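# Place every flower stem-down in the vase

## Task

Get every flower into the vase with its stem pointing downward, keeping the vase upright and no stem visibly bent or deformed; at the end, release the flowers and withdraw the grippers.

## Robot and tools

Robot: two arms, left_arm and right_arm, each with a two-finger gripper. Calibrated bases in the scene frame: left_arm at (+0.021, +0.330, 0) m, quat_wxyz (+1.000, 0, 0, -0.026); right_arm at (+0.045, -0.296, 0) m, quat_wxyz (+1.000, 0, 0, -0.003). A two-camera stand sits behind the arms. Loose objects may occasionally get a small shove by themselves.

Frames. Scene frame: origin at table-top height, halfway between the nominal bases; +x points out over the table, +z up, left_arm on the +y side (arm names do not match image left/right). Reported hand positions, quaternions, velocities and Hand targets are in the scene frame and may be off by a few cm. Offsets you send are along the axes of that arm's current Hand target (tool frame): the fingers point along the gripper's +z, and they open and close along its y. end_effector_position is the spot between the pads, roughly 1 cm behind the tips.

Numbers in a row. Every commanded row is 14 numbers, each in [-1, 1], always both arms: left dx, dy, dz, rx, ry, rz, opening, then right dx, dy, dz, rx, ry, rz, opening. dx..rz are an offset (not a pose) from that arm's Hand target as it stood when the action or move began, in tool axes; 1.0 equals 0.6 m of travel or 180 degrees of turn; rx, ry, rz form a single rotation vector. Opening is absolute: +1 fully open (0.094 m), -1 closed. Sending zeros for an arm's six pose numbers asks nothing new of it, but its opening is always a command, so repeat its current value (see Tool commands) to keep it unchanged.

execute_actions(actions, cameras): actions is a list of actions; each action is a list of up to 15 rows, one per 1/30 s step; a short action keeps its last row until step 15. All rows in one action count from the same start pose, not from the previous row; the next action starts from the new Hand target, so a repeated offset moves further. Images come back only for an empty list or when cameras names them (["all"], a list of names, [] for none).

move(target, speed, blend, opening_speed, grip_force, blocking, cameras): target is one 14-number row or a list of up to 15 rows; every row is an offset from the Hand targets at the move's start. Grippers follow straight paths, ending together, capped at 10 s. speed: path top speed in m/s, 0.002 to 2.9, default 0.25 (turns up to twice that in rad/s); one value or one per target. blend: corner rounding in m for lists; 0 means stop at each target. opening_speed: rate of change of the commanded opening per second on the -1..1 scale, at least 0.2; use it to close gently. grip_force: per-pad limit in newtons, 10 to 50 (50 is full), one value or one per arm; it persists; lower values close slowly. blocking=false returns early while the move continues. Paths do not avoid obstacles or the other arm; faster moves lag, stray and hit harder. The result adds a move: line with the outcome (done, off_target, moving, held, fault) and limits (paced = pose clipped, held = steps withheld).

wait(seconds, cameras): 0 to 3600 s, sends nothing new; a running move continues and may end it early. stop(cameras): brakes a running move. zoom_image(camera, region): camera is one of cam_high, cam_low, cam_left_wrist, cam_right_wrist, from the latest images; region [x0, y0, x1, y1] in pixels from the top-left, no more than 504 wide or high. Image sizes: cam_high and cam_low 896x504, wrist cameras 672x504. finished_scene(scene): give the current scene number; it ends the scene irreversibly, so call nothing after it in that reply.

Results. Each result gives per arm end_effector_position, end_effector_quat_wxyz, Hand target (last commanded pose after clipping; next offsets count from it), Tool commands, grip_measured (measured opening on the command scale, a bit wide when empty, slightly narrower than a gripped part), grip_effort_nm (gripper motor effort, negative = closing; not a pad force), Joint positions (last value = opening in m), joint torques and Joint velocities (omitted when all are within noise). Calls that ran actions also list some step positions. MOTOR HOT appears near 75 °C; at 90 °C a FAULT folds that arm away for good.

Behaviour to expect. Each step clips commanded orientation to 40 degrees from the measured one. Friction and gravity leave the gripper short, low or tilted, especially at long reach; check position and tilt after each move and correct by sending the remaining distance. Tiny moves may not happen or go sideways. A blocked arm keeps pushing until you command it back past the contact. Keep paths away from an arm's own base (elbow can whip round). Squeeze grows about 1 N per 0.001 below first-touch reading, then jumps to the force limit; for thin flower stems use a low grip_force and slow opening_speed. To release, command an opening well above grip_measured.

Avoid: dropping flowers or releasing them while moving, knocking or tipping the vase (glassware falling even a few cm fails), anything leaving the table, hard hits or presses against fixed things, grippers or wrist cameras touching each other, straining a camera cable, and holding stretched arms or loads long enough to overheat motors.

Each tool is called after "Emit:" as name(argument=value, ...), one argument or row to a line, values as JSON.

## Session

Emit:
execute_actions(
  actions=[],
)

Scene clock: 0.00 s.
left_arm: end_effector_position=(+0.4096, +0.3692, +0.0904) grip_measured=+1.000 grip_effort_nm=n/a end_effector_quat_wxyz=(+0.554, -0.109, +0.818, +0.105) | right_arm: end_effector_position=(+0.4383, -0.2833, +0.0803) grip_measured=+1.000 grip_effort_nm=n/a end_effector_quat_wxyz=(+0.541, -0.010, +0.837, -0.081)
Joint positions: left_arm=[0.003 1.519 0.395 0.729 -0.341 -0.084 0.094] | right_arm=[0.148 1.544 0.41 0.705 0.256 -0.046 0.094]
Joint velocities: within noise
Joint torques (N m): no reading
Heat: left arm: 32 °C; right arm: 35 °C.
Hand target: left_arm +0.4138, +0.3690, +0.0993; +0.566, -0.111, +0.811, +0.103 | right_arm +0.4431, -0.2827, +0.0909; +0.555, -0.007, +0.828, -0.080
Tool commands: left_gripper/opening=+1.0 right_gripper/opening=+1.0

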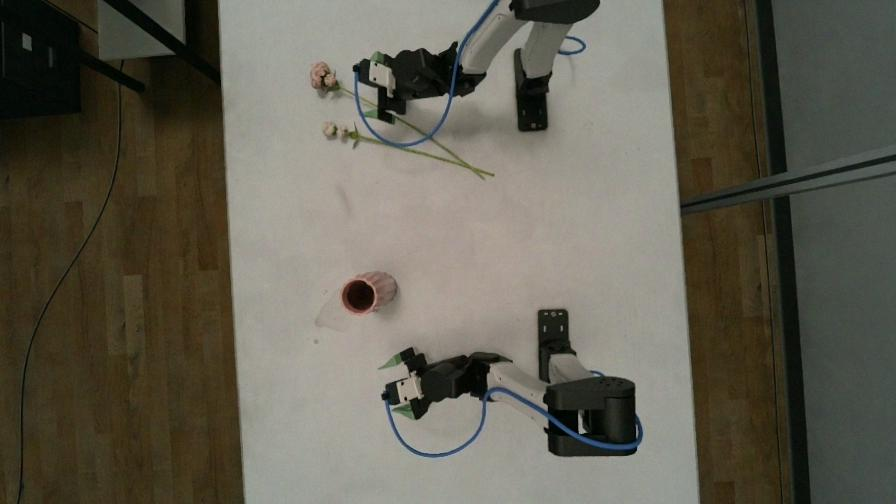

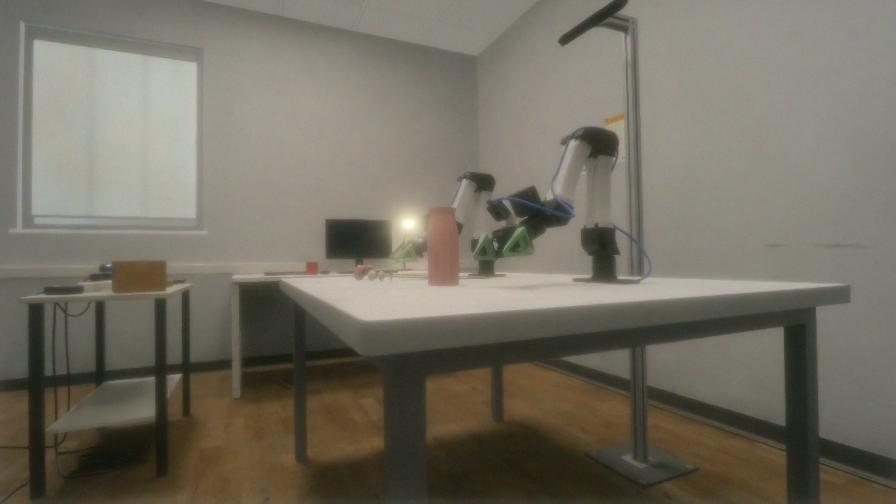

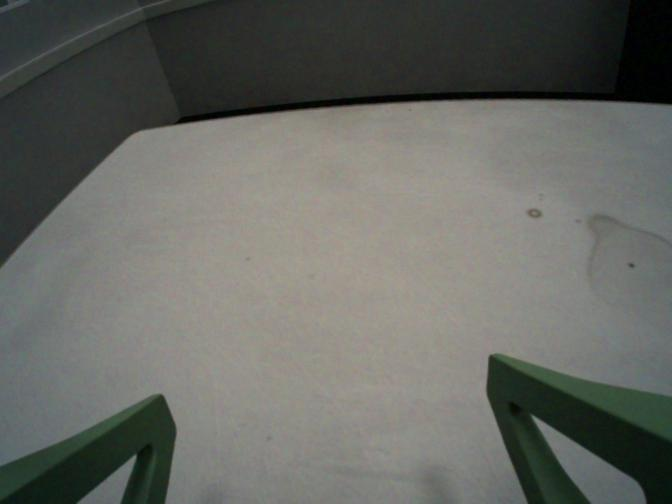

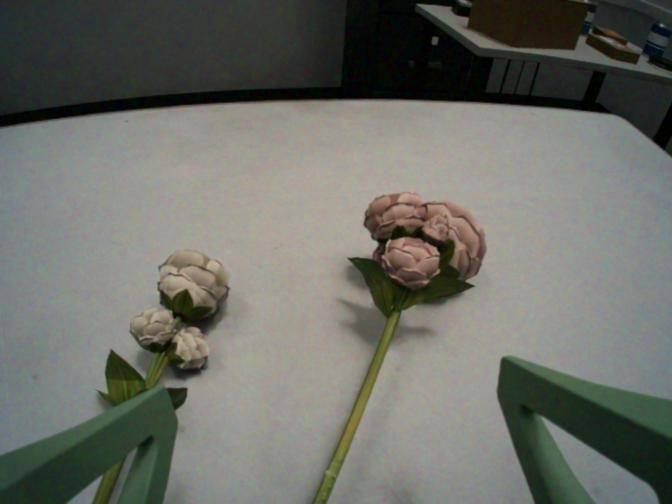

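Emit:
move(
  target=[0,0,0,0,0,0,1,-0.0533,0.1045,-0.172,0.052,0.380,0.161,1],
  cameras=["cam_high","cam_right_wrist"],
)

Emit:
zoom_image(
  camera="cam_high",
  region=[290, 40, 520, 200],
)

Scene clock: 15.40 s.
left_arm: end_effector_position=(+0.4096, +0.3692, +0.0904) grip_measured=+1.000 grip_effort_nm=-0.01 end_effector_quat_wxyz=(+0.554, -0.109, +0.818, +0.105) | right_arm: end_effector_position=(+0.3582, -0.2061, +0.1456) grip_measured=+1.000 grip_effort_nm=-0.02 end_effector_quat_wxyz=(-0.002, +0.266, +0.964, -0.009)
Joint positions: left_arm=[0.003 1.519 0.395 0.729 -0.341 -0.084 0.094] | right_arm=[0.29 1.793 1.643 -1.433 0.012 0.823 0.094]
Joint torques (N m): left_arm=[0.36 -6.16 6.11 2.16 -0.02 0] | right_arm=[-1.01 -6.69 8.91 0.29 -0.04 0.17]
Heat: left arm: 33 °C; right arm: 37 °C.
Hand target: left_arm +0.4138, +0.3690, +0.0993; +0.566, -0.111, +0.811, +0.103 | right_arm +0.3653, -0.2047, +0.1498; +0.000, +0.275, +0.961, +0.000
Off the commanded pose: left_arm 0.010 m, 2 deg | right_arm 0.008 m, 2 deg.
move: done

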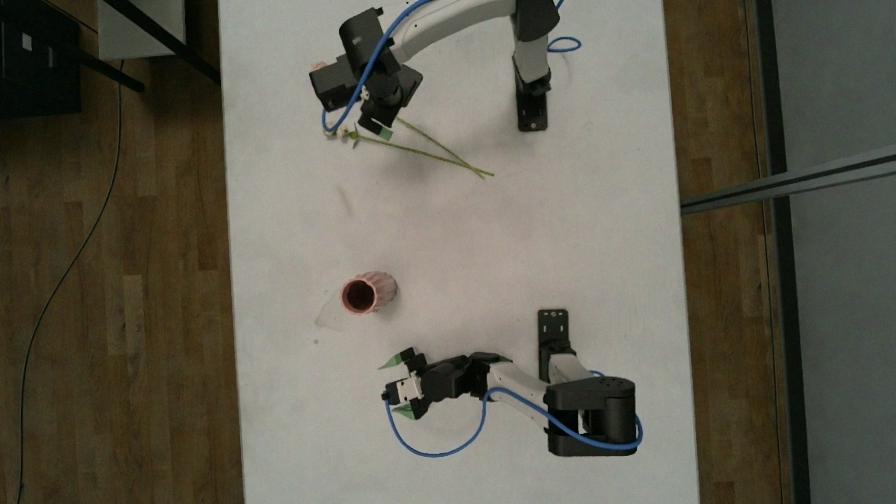

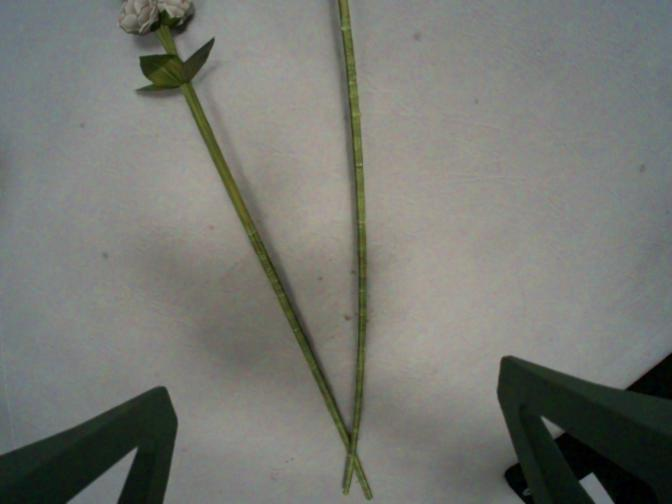

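Scaled by 2.191.

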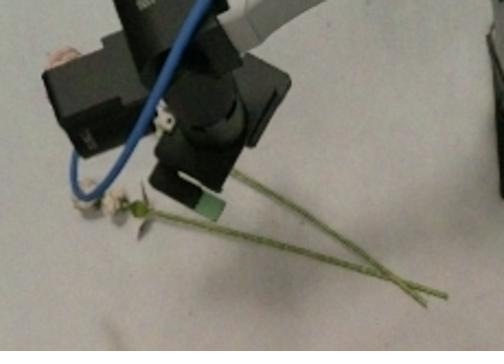

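Emit:
move(
  target=[0,0,0,0,0,0,1,0,0,0.15,0,0,0,1],
  cameras=["cam_high","cam_right_wrist"],
)

Scene clock: 20.90 s.
left_arm: end_effector_position=(+0.4096, +0.3692, +0.0904) grip_measured=+1.000 grip_effort_nm=-0.01 end_effector_quat_wxyz=(+0.554, -0.109, +0.818, +0.105) | right_arm: end_effector_position=(+0.3656, -0.2039, +0.0655) grip_measured=+1.000 grip_effort_nm=-0.02 end_effector_quat_wxyz=(+0.006, +0.267, +0.964, -0.003)
Joint positions: left_arm=[0.003 1.519 0.395 0.729 -0.341 -0.084 0.094] | right_arm=[0.29 1.823 1.361 -1.101 0.012 0.824 0.094]
Joint torques (N m): left_arm=[0.35 -6.22 6.06 2.16 -0.01 0.01] | right_arm=[-0.98 -7.36 4.89 0.55 -0.04 0.15]
Heat: left arm: 34 °C; right arm: 38 °C.
Hand target: left_arm +0.4138, +0.3690, +0.0993; +0.566, -0.111, +0.811, +0.103 | right_arm +0.3652, -0.2048, +0.0598; +0.000, +0.275, +0.961, +0.000
Off the commanded pose: left_arm 0.010 m, 2 deg | right_arm 0.006 m, 1 deg.
move: done

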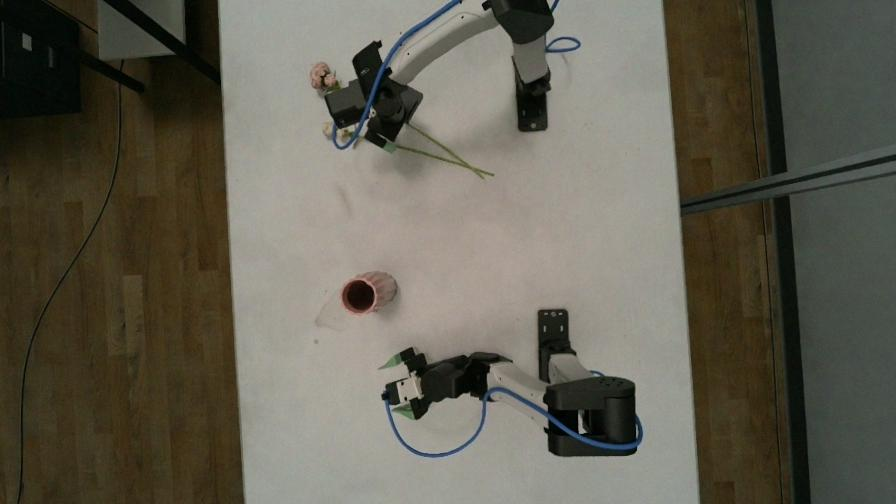

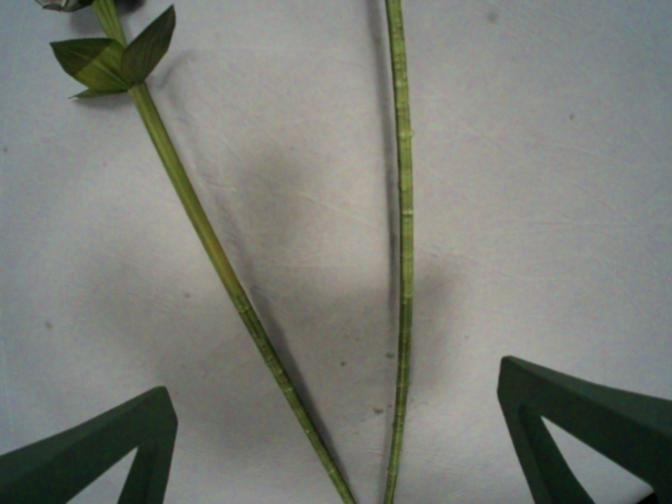

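Emit:
move(
  target=[
    [0,0,0,0,0,0,1,0,-0.047,0.035,0,0,0,-0.15],
  ],
  cameras=["cam_right_wrist"],
)

Scene clock: 26.97 s.
left_arm: end_effector_position=(+0.4096, +0.3692, +0.0904) grip_measured=+1.000 grip_effort_nm=-0.01 end_effector_quat_wxyz=(+0.554, -0.109, +0.818, +0.105) | right_arm: end_effector_position=(+0.3480, -0.2299, +0.0295) grip_measured=-0.148 grip_effort_nm=-0.11 end_effector_quat_wxyz=(-0.016, +0.277, +0.961, -0.015)
Joint positions: left_arm=[0.003 1.519 0.395 0.729 -0.341 -0.084 0.094] | right_arm=[0.224 1.823 1.21 -1 0.01 0.781 0.04]
Joint torques (N m): left_arm=[0.35 -6.15 6.12 2.16 -0.01 0.01] | right_arm=[-0.5 -11.11 4.48 0.46 -0.02 -0.04]
Heat: left arm: 34 °C; right arm: 39 °C.
Hand target: left_arm +0.4138, +0.3690, +0.0993; +0.566, -0.111, +0.811, +0.103 | right_arm +0.3503, -0.2286, +0.0388; +0.000, +0.275, +0.961, +0.000
Off the commanded pose: left_arm 0.010 m, 2 deg | right_arm 0.010 m, 3 deg.
move: off_target (right_arm)

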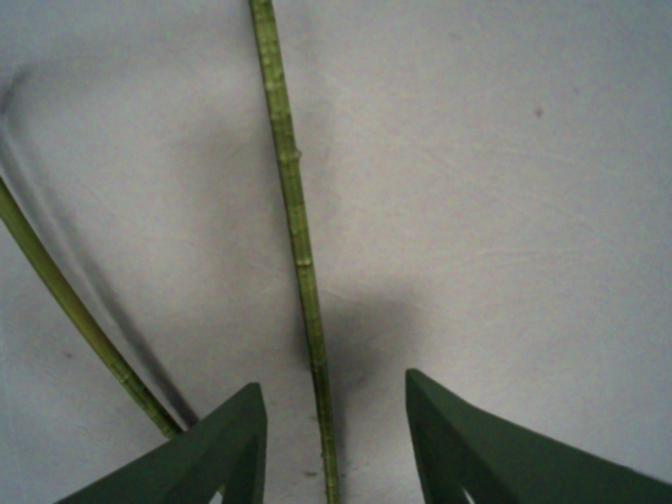

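Emit:
move(
  target=[
    [0,0,0,0,0,0,1,0,0,0.024,0,0,-0.033,-0.15],
    [0,0,0,0,0,0,1,0,0,0.024,0,0,-0.033,-1],
  ],
  cameras=["cam_right_wrist"],
  opening_speed=0.8,
  speed=0.08,
  grip_force=25,
)

Scene clock: 33.93 s.
left_arm: end_effector_position=(+0.4096, +0.3692, +0.0904) grip_measured=+1.000 grip_effort_nm=-0.01 end_effector_quat_wxyz=(+0.554, -0.109, +0.818, +0.105) | right_arm: end_effector_position=(+0.3496, -0.2295, +0.0210) grip_measured=-0.991 grip_effort_nm=-0.48 end_effector_quat_wxyz=(-0.007, +0.227, +0.974, -0.009)
Joint positions: left_arm=[0.003 1.519 0.395 0.729 -0.341 -0.084 0.094] | right_arm=[0.224 1.823 1.175 -0.944 0.01 0.678 0]
Joint torques (N m): left_arm=[0.35 -6.17 6.08 2.17 -0.02 0.02] | right_arm=[-0.51 -9.5 4.48 0.48 -0.03 -0.03]
Heat: left arm: 34 °C; right arm: 40 °C.
Hand target: left_arm +0.4138, +0.3690, +0.0993; +0.566, -0.111, +0.811, +0.103 | right_arm +0.3503, -0.2286, +0.0244; +0.000, +0.225, +0.974, +0.000
Off the commanded pose: left_arm 0.010 m, 2 deg | right_arm 0.004 m, 1 deg.
grip_force (N): 25, 25
move: done

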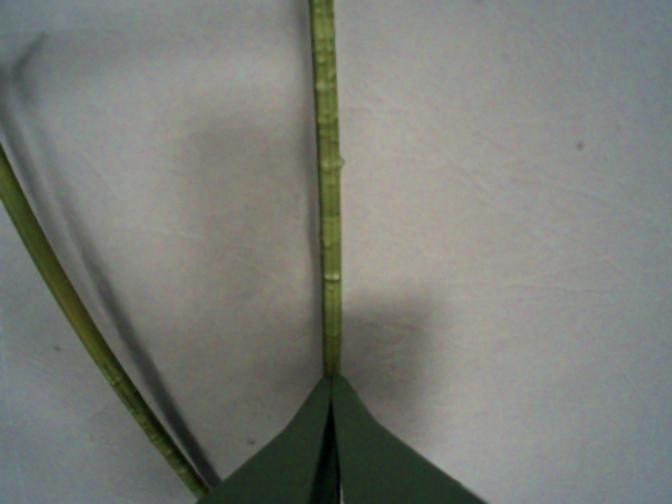

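Emit:
move(
  target=[
    [0,0,0,0,0,0,1,0,0,0,0,0,0,-0.3],
    [0,0,0,0,0,0,1,0,0,0.022,0,0,0,-0.3],
    [0,0,0,0,0,0,1,0,0,0.022,0,0,0,-1],
  ],
  cameras=["cam_right_wrist"],
  opening_speed=0.8,
  speed=0.06,
)

Scene clock: 39.37 s.
left_arm: end_effector_position=(+0.4096, +0.3692, +0.0904) grip_measured=+1.000 grip_effort_nm=-0.01 end_effector_quat_wxyz=(+0.554, -0.109, +0.818, +0.105) | right_arm: end_effector_position=(+0.3515, -0.2291, +0.0138) grip_measured=-0.903 grip_effort_nm=-0.55 end_effector_quat_wxyz=(+0.002, +0.227, +0.974, -0.005)
Joint positions: left_arm=[0.003 1.519 0.395 0.729 -0.341 -0.084 0.094] | right_arm=[0.224 1.823 1.144 -0.892 0.01 0.678 0.005]
Joint torques (N m): left_arm=[0.35 -6.17 6.09 2.16 -0.01 0.01] | right_arm=[-0.51 -7.86 4.45 0.53 -0.03 -0.03]
Heat: left arm: 34 °C; right arm: 41 °C.
Hand target: left_arm +0.4138, +0.3690, +0.0993; +0.566, -0.111, +0.811, +0.103 | right_arm +0.3504, -0.2286, +0.0112; +0.000, +0.225, +0.974, +0.000
Off the commanded pose: left_arm 0.010 m, 2 deg | right_arm 0.003 m, 1 deg.
grip_force (N): 25, 25
move: done

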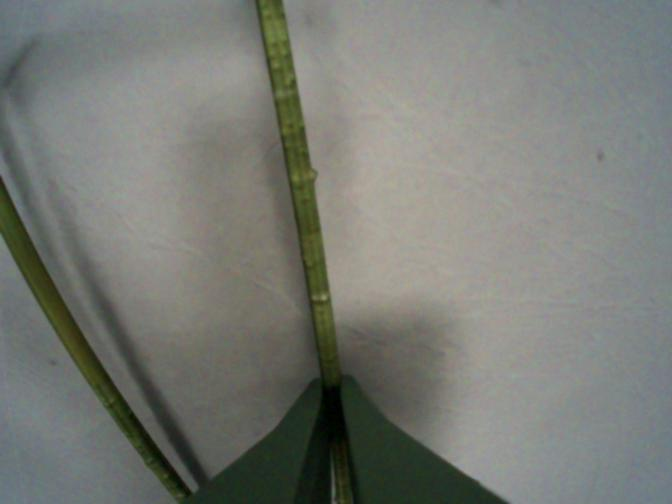

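Emit:
move(
  target=[
    [0,0,0,0,0,0,1,0,0,-0.2,0,-0.04,0,-1],
    [0,0,0,0,0,0,1,0.037,0.075,-0.733,0,-0.5,0,-1],
  ],
  cameras=["all"],
  blend=0.05,
  grip_force=45,
)

Scene clock: 52.90 s.
left_arm: end_effector_position=(+0.4096, +0.3692, +0.0904) grip_measured=+1.000 grip_effort_nm=-0.01 end_effector_quat_wxyz=(+0.554, -0.109, +0.818, +0.105) | right_arm: end_effector_position=(+0.3527, -0.1741, +0.4464) grip_measured=-0.919 grip_effort_nm=-0.96 end_effector_quat_wxyz=(+0.680, +0.155, +0.696, -0.171)
Joint positions: left_arm=[0.003 1.519 0.395 0.729 -0.341 -0.084 0.094] | right_arm=[0.923 1.27 1.393 -0.208 1.382 0.057 0.004]
Joint torques (N m): left_arm=[0.38 -6.16 6.09 2.17 -0.02 0.02] | right_arm=[-0.57 -5.98 5.35 1.85 -0.04 -0.02]
Heat: left arm: 35 °C; right arm: 41 °C.
Hand target: left_arm +0.4138, +0.3690, +0.0993; +0.566, -0.111, +0.811, +0.103 | right_arm +0.3501, -0.1788, +0.4511; +0.689, +0.160, +0.689, -0.159
Off the commanded pose: left_arm 0.010 m, 2 deg | right_arm 0.007 m, 2 deg.
grip_force (N): 45, 45
move: done

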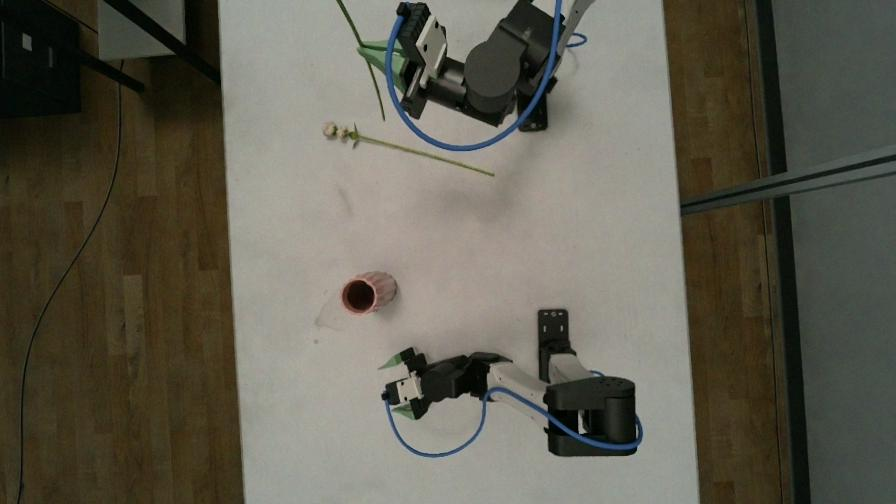

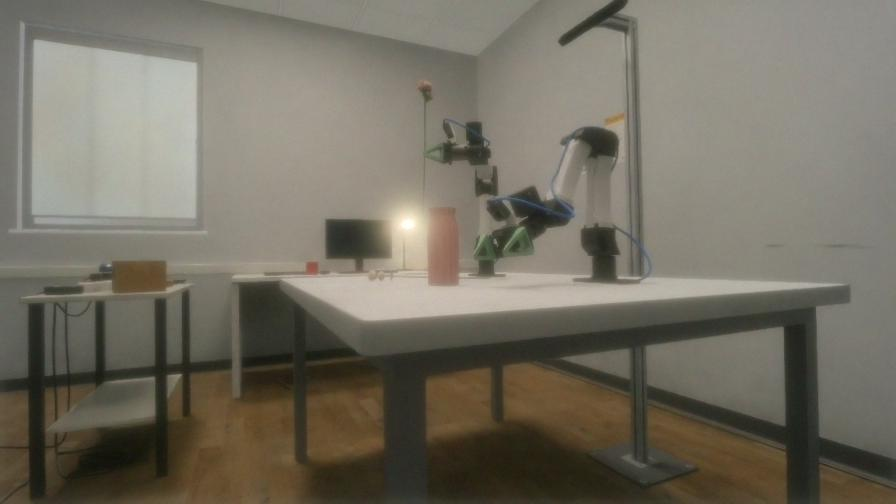

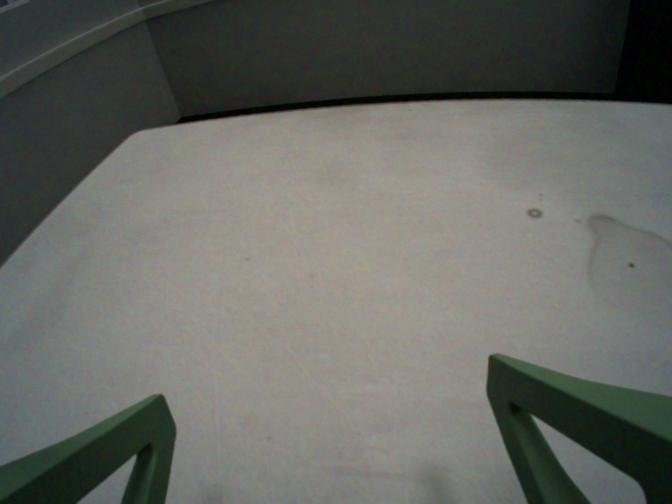

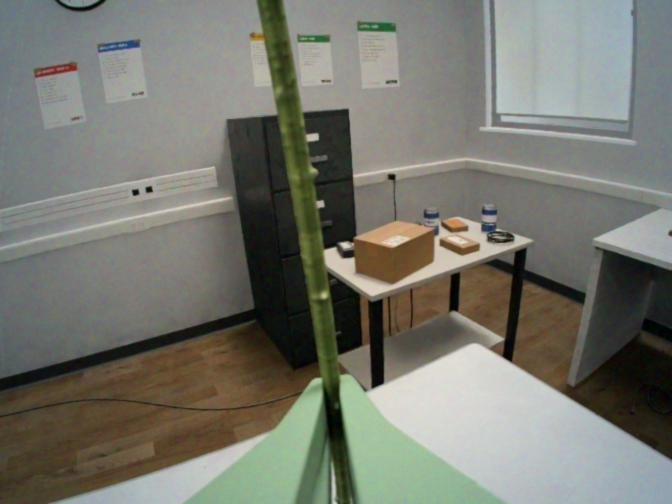

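Emit:
move(
  target=[0,0,0,0,0,0,1,-0.182,0.298,-0.221,-0.394,0.0276,0.0387,-1],
  cameras=["cam_high","cam_low","cam_right_wrist"],
)

Scene clock: 62.10 s.
left_arm: end_effector_position=(+0.4096, +0.3692, +0.0904) grip_measured=+1.000 grip_effort_nm=-0.01 end_effector_quat_wxyz=(+0.554, -0.109, +0.818, +0.105) | right_arm: end_effector_position=(+0.3085, +0.0414, +0.5463) grip_measured=-0.919 grip_effort_nm=-0.96 end_effector_quat_wxyz=(+0.625, -0.232, +0.681, +0.303)
Joint positions: left_arm=[0.003 1.519 0.395 0.729 -0.341 -0.084 0.094] | right_arm=[0.997 1.51 2.054 -0.58 0.212 0.13 0.004]
Joint torques (N m): left_arm=[0.36 -6.17 6.08 2.17 -0.01 0] | right_arm=[-1.06 -4.33 8.65 2.29 -0.09 0.15]
Heat: left arm: 35 °C; right arm: 41 °C.
Hand target: left_arm +0.4138, +0.3690, +0.0993; +0.566, -0.111, +0.811, +0.103 | right_arm +0.3094, +0.0401, +0.5603; +0.633, -0.224, +0.670, +0.316
Off the commanded pose: left_arm 0.010 m, 2 deg | right_arm 0.014 m, 2 deg.
grip_force (N): 45, 45
move: off_target (right_arm)

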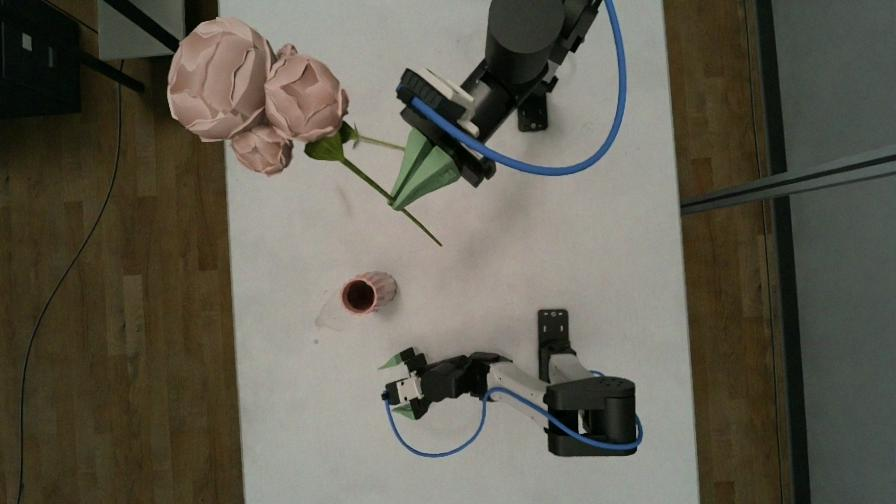

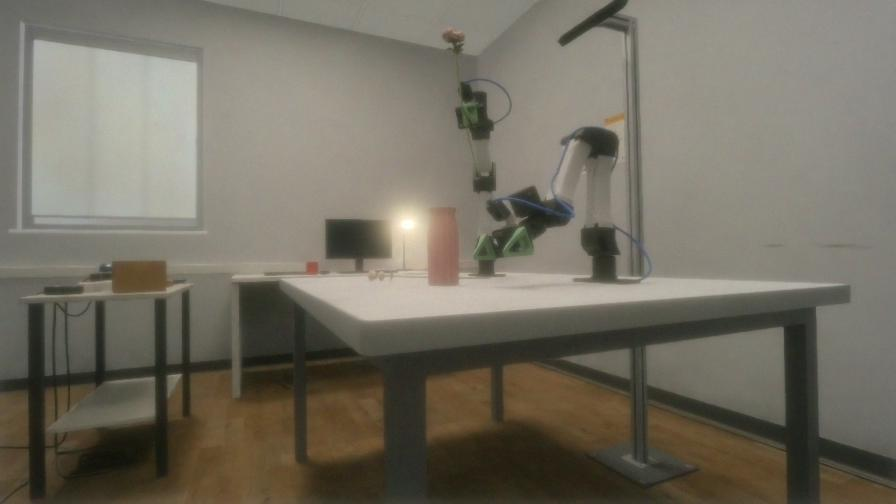

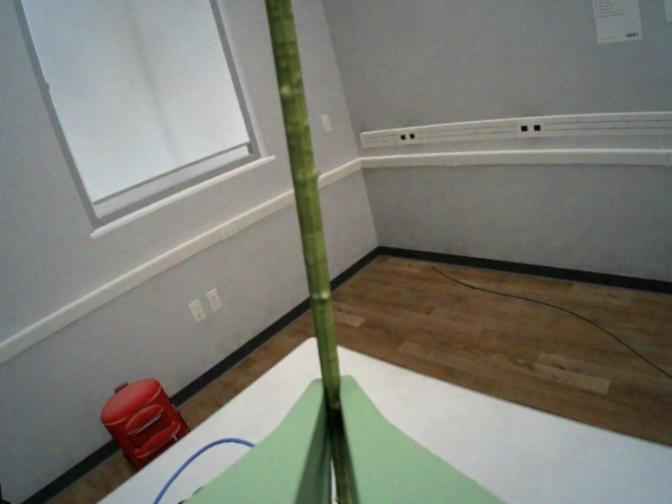

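Emit:
move(
  target=[0,0,0,0,0,0,1,-0.023,0.0117,0.171,0,0,-0.0444,-1],
  cameras=["cam_high","cam_low"],
)

Emit:
zoom_image(
  camera="cam_low",
  region=[360, 0, 560, 300],
)

Scene clock: 72.73 s.
left_arm: end_effector_position=(+0.4096, +0.3692, +0.0904) grip_measured=+1.000 grip_effort_nm=-0.01 end_effector_quat_wxyz=(+0.554, -0.109, +0.818, +0.105) | right_arm: end_effector_position=(+0.3766, +0.1175, +0.5667) grip_measured=-0.919 grip_effort_nm=-0.96 end_effector_quat_wxyz=(+0.665, -0.263, +0.641, +0.277)
Joint positions: left_arm=[0.003 1.519 0.395 0.729 -0.341 -0.084 0.094] | right_arm=[0.952 2.077 2.839 -0.723 0.163 -0.001 0.004]
Joint torques (N m): left_arm=[0.38 -6.2 6.11 2.16 -0.01 0.02] | right_arm=[-0.99 -8.1 6.93 2.25 -0.11 -0.04]
Heat: left arm: 36 °C; right arm: 40 °C.
Hand target: left_arm +0.4138, +0.3690, +0.0993; +0.566, -0.111, +0.811, +0.103 | right_arm +0.3783, +0.1162, +0.5751; +0.653, -0.270, +0.653, +0.271
Off the commanded pose: left_arm 0.010 m, 2 deg | right_arm 0.009 m, 2 deg.
elbow stopped short (right arm): the move would have taken joint 3 (elbow) straighter than the controller allows.
grip_force (N): 45, 45
move: done

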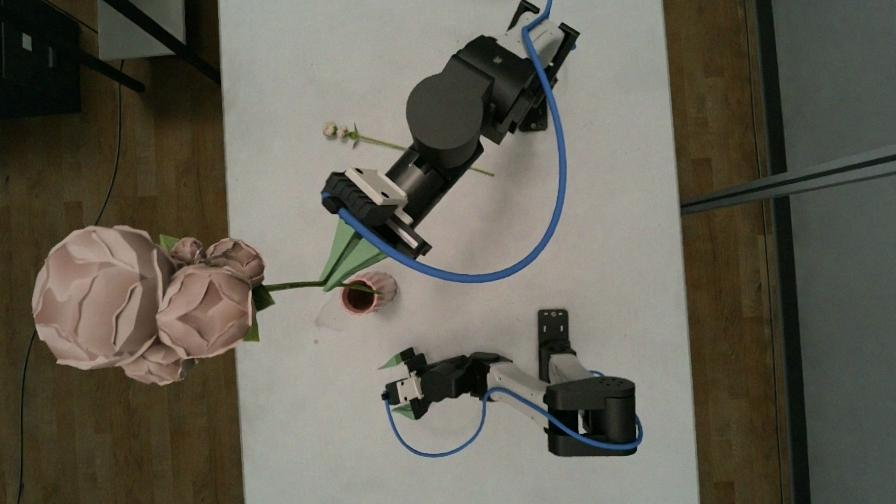

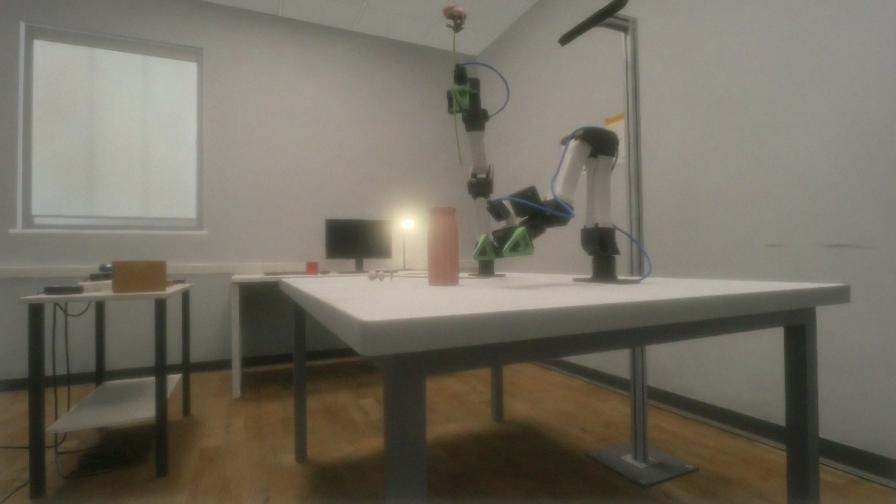

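Scaled by 1.680.

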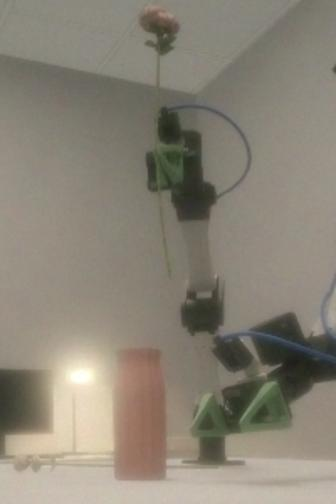

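Emit:
move(
  target=[0,0,0,0,0,0,1,0.175,-0.041,0.0975,0,0,0,-1],
  cameras=["cam_high","cam_low"],
)

Emit:
zoom_image(
  camera="cam_high",
  region=[280, 220, 440, 340],
)

Emit:
zoom_image(
  camera="cam_low",
  region=[360, 0, 560, 300],
)

Scene clock: 77.10 s.
left_arm: end_effector_position=(+0.4096, +0.3692, +0.0904) grip_measured=+1.000 grip_effort_nm=-0.01 end_effector_quat_wxyz=(+0.554, -0.109, +0.818, +0.105) | right_arm: end_effector_position=(+0.4397, +0.1456, +0.4464) grip_measured=-0.919 grip_effort_nm=-0.96 end_effector_quat_wxyz=(+0.635, -0.278, +0.674, +0.258)
Joint positions: left_arm=[0.003 1.519 0.395 0.729 -0.341 -0.084 0.094] | right_arm=[0.872 1.936 2.11 -0.236 0.09 0.001 0.004]
Joint torques (N m): left_arm=[0.34 -6.19 6.09 2.17 -0.01 0.01] | right_arm=[-0.83 -11.47 7.65 2.55 -0.11 0.05]
Heat: left arm: 36 °C; right arm: 41 °C.
Hand target: left_arm +0.4138, +0.3690, +0.0993; +0.566, -0.111, +0.811, +0.103 | right_arm +0.4371, +0.1402, +0.4702; +0.653, -0.270, +0.653, +0.271
Off the commanded pose: left_arm 0.010 m, 2 deg | right_arm 0.024 m, 4 deg.
grip_force (N): 45, 45
move: off_target (right_arm)

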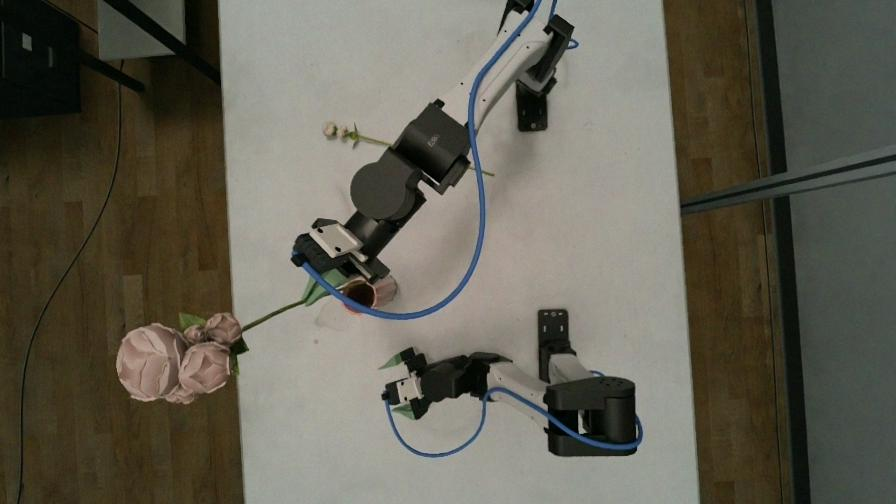

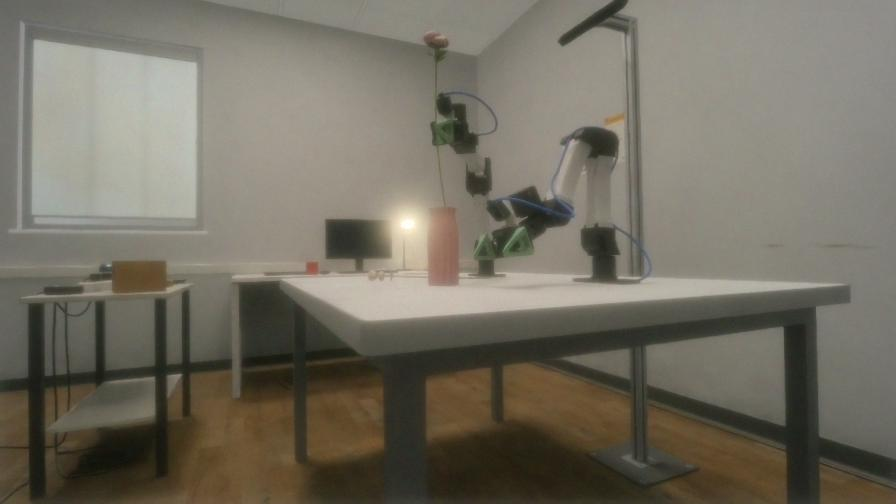

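Scaled by 3.150.

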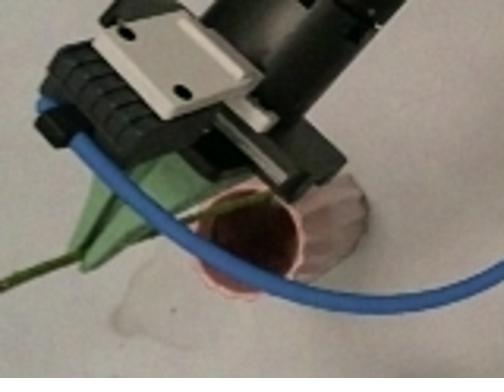

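Scaled by 1.680.

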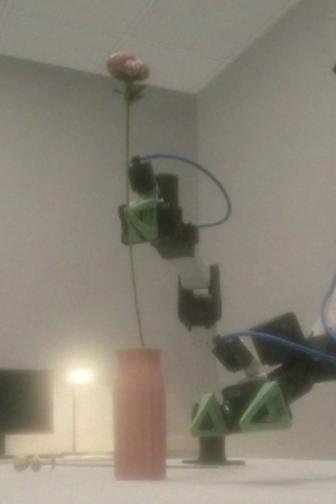

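Emit:
move(
  target=[0,0,0,0,0,0,1,-0.017,0.014,0.023,0,-0.02,0,-1],
  cameras=["cam_high","cam_low"],
)

Emit:
zoom_image(
  camera="cam_high",
  region=[280, 220, 440, 340],
)

Emit:
zoom_image(
  camera="cam_low",
  region=[400, 100, 500, 250],
)

Scene clock: 80.70 s.
left_arm: end_effector_position=(+0.4096, +0.3692, +0.0904) grip_measured=+1.000 grip_effort_nm=0.00 end_effector_quat_wxyz=(+0.554, -0.109, +0.818, +0.105) | right_arm: end_effector_position=(+0.4438, +0.1505, +0.4607) grip_measured=-0.919 grip_effort_nm=-0.96 end_effector_quat_wxyz=(+0.656, -0.267, +0.652, +0.269)
Joint positions: left_arm=[0.003 1.519 0.395 0.729 -0.341 -0.084 0.094] | right_arm=[0.872 1.96 2.133 -0.167 0.089 0.001 0.004]
Joint torques (N m): left_arm=[0.35 -6.19 6.11 2.16 -0.01 0.01] | right_arm=[0.85 -9.2 10.37 2.47 0.04 0]
Heat: left arm: 37 °C; right arm: 43 °C.
Hand target: left_arm +0.4138, +0.3690, +0.0993; +0.566, -0.111, +0.811, +0.103 | right_arm +0.4409, +0.1559, +0.4805; +0.674, -0.262, +0.632, +0.280
Off the commanded pose: left_arm 0.010 m, 2 deg | right_arm 0.021 m, 3 deg.
grip_force (N): 45, 45
move: off_target (right_arm)

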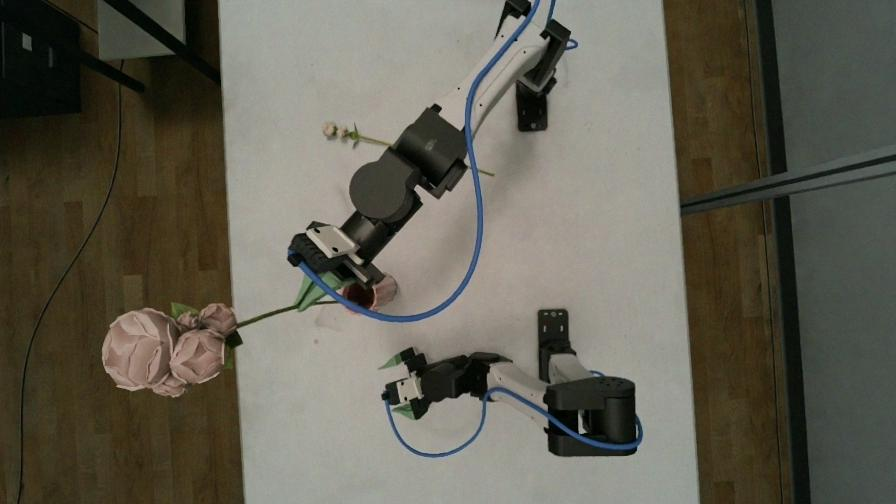

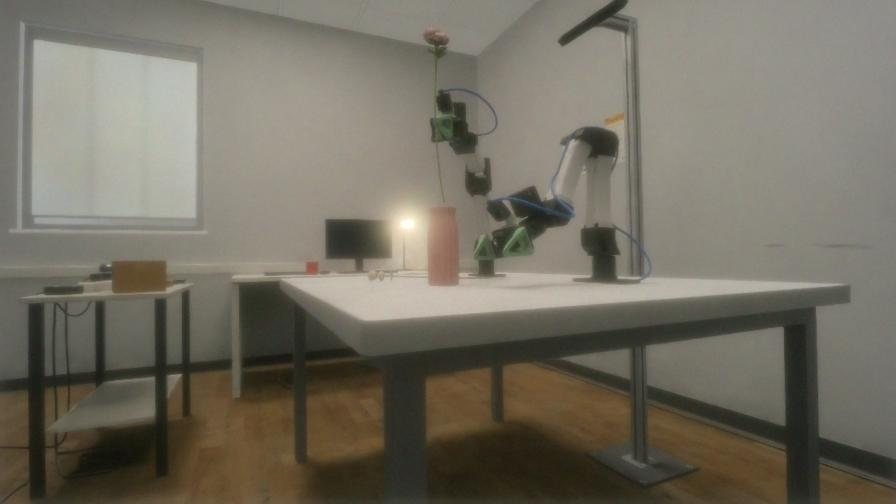

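Scaled by 3.150.

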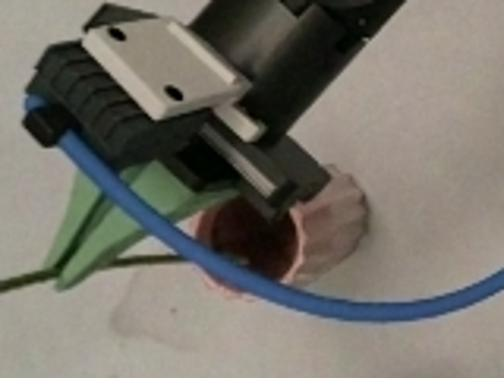

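Scaled by 3.360.

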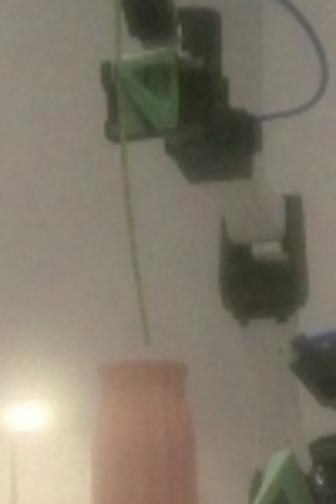

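Emit:
move(
  target=[0,0,0,0,0,0,1,0.29,0,-0.019,0,0,0,-1],
  cameras=["cam_high","cam_low","cam_right_wrist"],
  speed=0.15,
)

Emit:
zoom_image(
  camera="cam_low",
  region=[360, 60, 540, 300],
)

Emit:
zoom_image(
  camera="cam_high",
  region=[280, 220, 440, 340],
)

Scene clock: 86.33 s.
left_arm: end_effector_position=(+0.4096, +0.3692, +0.0904) grip_measured=+1.000 grip_effort_nm=-0.01 end_effector_quat_wxyz=(+0.554, -0.109, +0.818, +0.105) | right_arm: end_effector_position=(+0.4462, +0.1534, +0.2980) grip_measured=-0.919 grip_effort_nm=-0.96 end_effector_quat_wxyz=(+0.664, -0.262, +0.644, +0.273)
Joint positions: left_arm=[0.003 1.519 0.395 0.729 -0.341 -0.084 0.094] | right_arm=[0.872 1.93 1.406 0.557 0.089 0.001 0.004]
Joint torques (N m): left_arm=[0.38 -6.17 6.08 2.17 -0.02 0.01] | right_arm=[0.9 -10.95 6.48 2.47 0.04 0]
Heat: left arm: 37 °C; right arm: 45 °C.
Hand target: left_arm +0.4138, +0.3690, +0.0993; +0.566, -0.111, +0.811, +0.103 | right_arm +0.4406, +0.1558, +0.3061; +0.674, -0.262, +0.632, +0.280
Off the commanded pose: left_arm 0.010 m, 2 deg | right_arm 0.010 m, 2 deg.
grip_force (N): 45, 45
move: done

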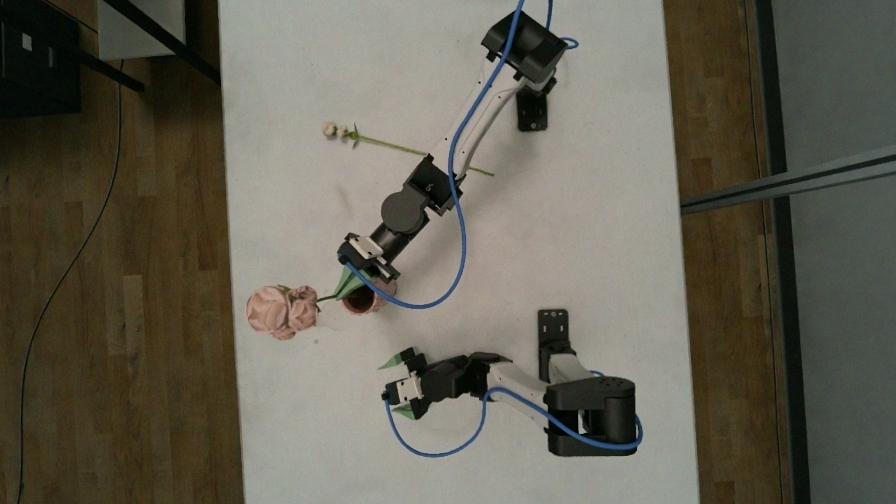

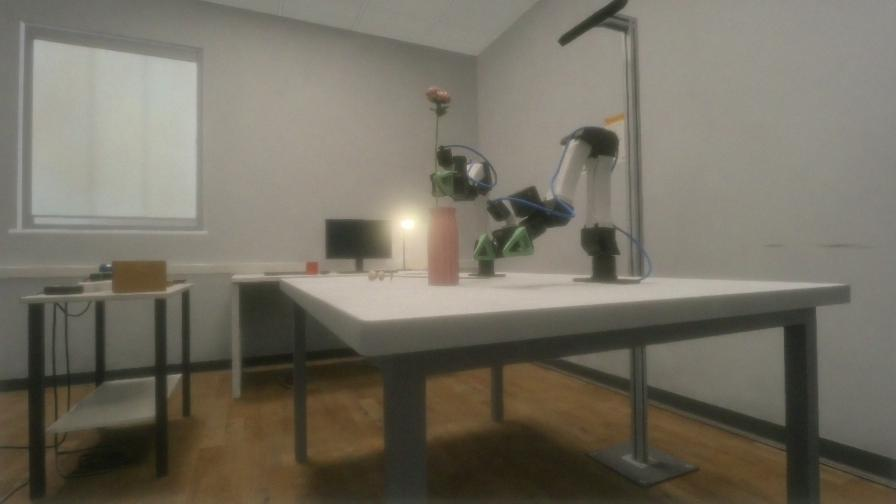

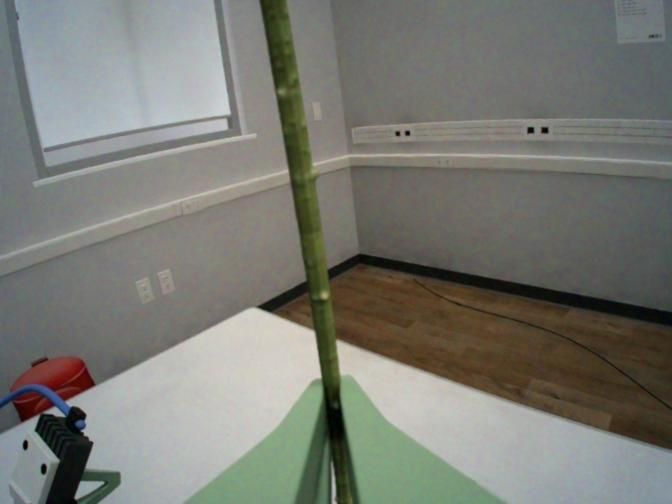

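Scaled by 2.100.

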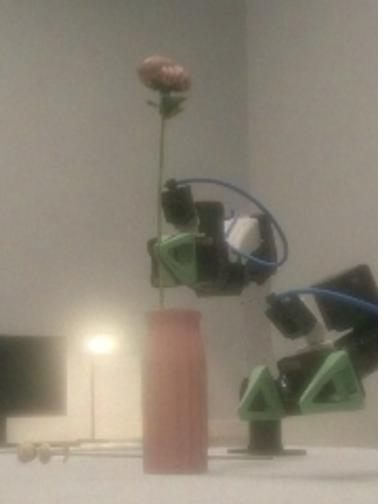

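Scaled by 3.150.

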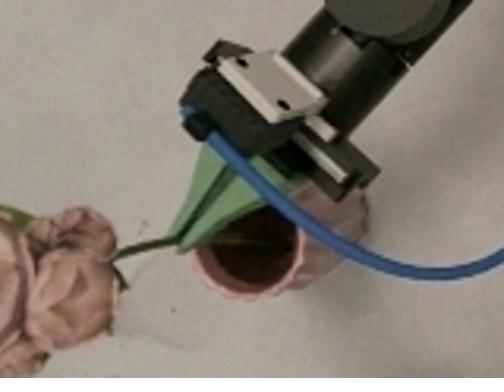

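Emit:
move(
  target=[
    [0,0,0,0,0,0,1,0.02,0,0,0,0,0,-1],
    [0,0,0,0,0,0,1,0.02,0,0,0,0,0,0.2],
  ],
  speed=0.06,
  opening_speed=0.6,
)

Emit:
move(
  target=[0,0,0,0,0,0,1,-0.02,0,-0.33,0,0,0,0.2],
  cameras=["cam_high","cam_low"],
)

Emit:
zoom_image(
  camera="cam_high",
  region=[290, 100, 520, 200],
)

Scene clock: 93.40 s.
left_arm: end_effector_position=(+0.4096, +0.3692, +0.0904) grip_measured=+1.000 grip_effort_nm=-0.01 end_effector_quat_wxyz=(+0.554, -0.109, +0.818, +0.105) | right_arm: end_effector_position=(+0.4449, +0.1519, +0.2990) grip_measured=+0.198 grip_effort_nm=0.07 end_effector_quat_wxyz=(+0.673, -0.258, +0.635, +0.278)
Joint positions: left_arm=[0.003 1.519 0.395 0.729 -0.341 -0.084 0.094] | right_arm=[0.872 1.93 1.382 0.608 0.089 0.001 0.056]
Joint torques (N m): left_arm=[0.36 -6.17 6.09 2.16 -0.01 0.01] | right_arm=[0.88 -9.58 6.13 2.39 0.04 -0.01]
Heat: left arm: 38 °C; right arm: 46 °C.
Hand target: left_arm +0.4138, +0.3690, +0.0993; +0.566, -0.111, +0.811, +0.103 | right_arm +0.4411, +0.1563, +0.2940; +0.673, -0.262, +0.632, +0.279
Off the commanded pose: left_arm 0.010 m, 2 deg | right_arm 0.008 m, 1 deg.
grip_force (N): 45, 45
move: done

Scene clock: 95.13 s.
left_arm: end_effector_position=(+0.4096, +0.3692, +0.0904) grip_measured=+1.000 grip_effort_nm=-0.01 end_effector_quat_wxyz=(+0.554, -0.109, +0.818, +0.105) | right_arm: end_effector_position=(+0.3046, +0.0193, +0.2895) grip_measured=+0.198 grip_effort_nm=0.07 end_effector_quat_wxyz=(+0.667, -0.265, +0.637, +0.281)
Joint positions: left_arm=[0.003 1.519 0.395 0.729 -0.341 -0.084 0.094] | right_arm=[0.951 1.195 0.626 0.617 0.154 -0.002 0.056]
Joint torques (N m): left_arm=[0.35 -6.15 6.09 2.16 -0.02 0.01] | right_arm=[0.77 -5.72 6 2.21 0.16 -0.03]
Heat: left arm: 38 °C; right arm: 46 °C.
Hand target: left_arm +0.4138, +0.3690, +0.0993; +0.566, -0.111, +0.811, +0.103 | right_arm +0.3009, +0.0161, +0.2934; +0.674, -0.262, +0.632, +0.279
Off the commanded pose: left_arm 0.010 m, 2 deg | right_arm 0.006 m, 1 deg.
grip_force (N): 45, 45
move: done

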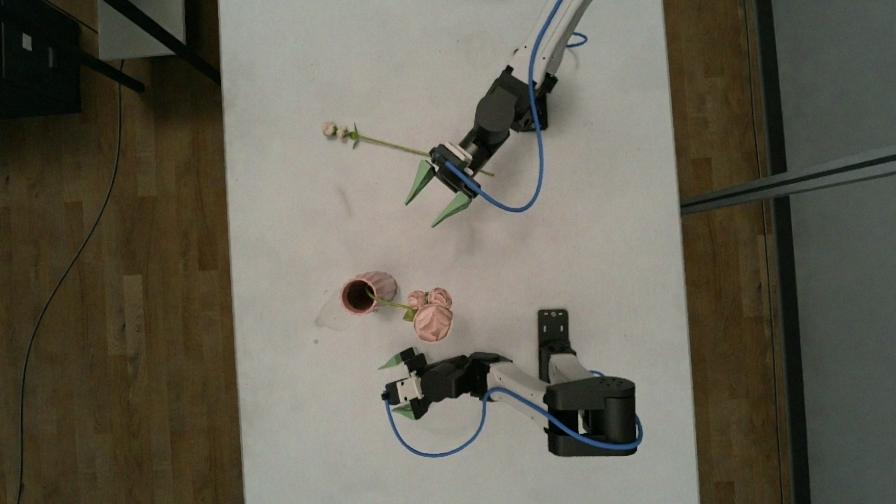

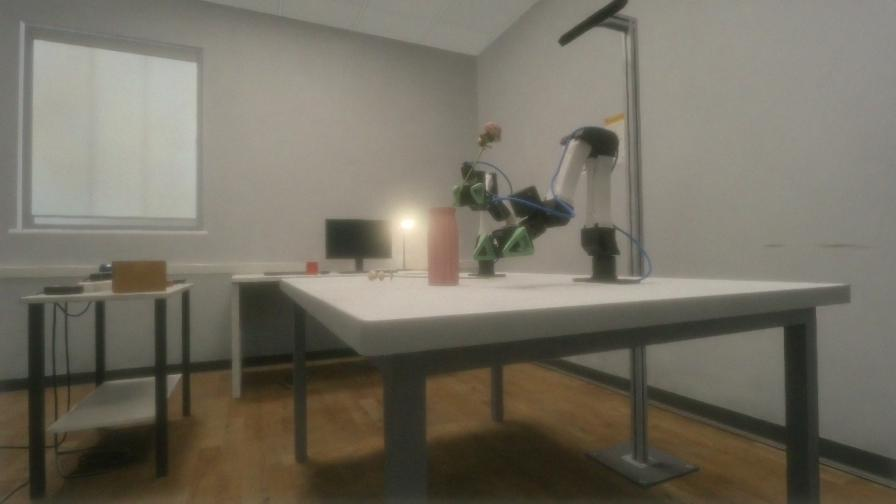

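Scaled by 2.191.

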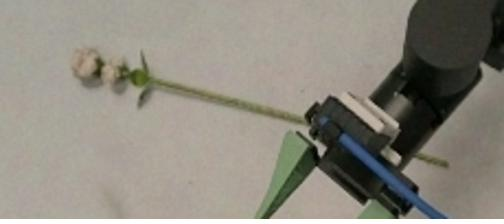

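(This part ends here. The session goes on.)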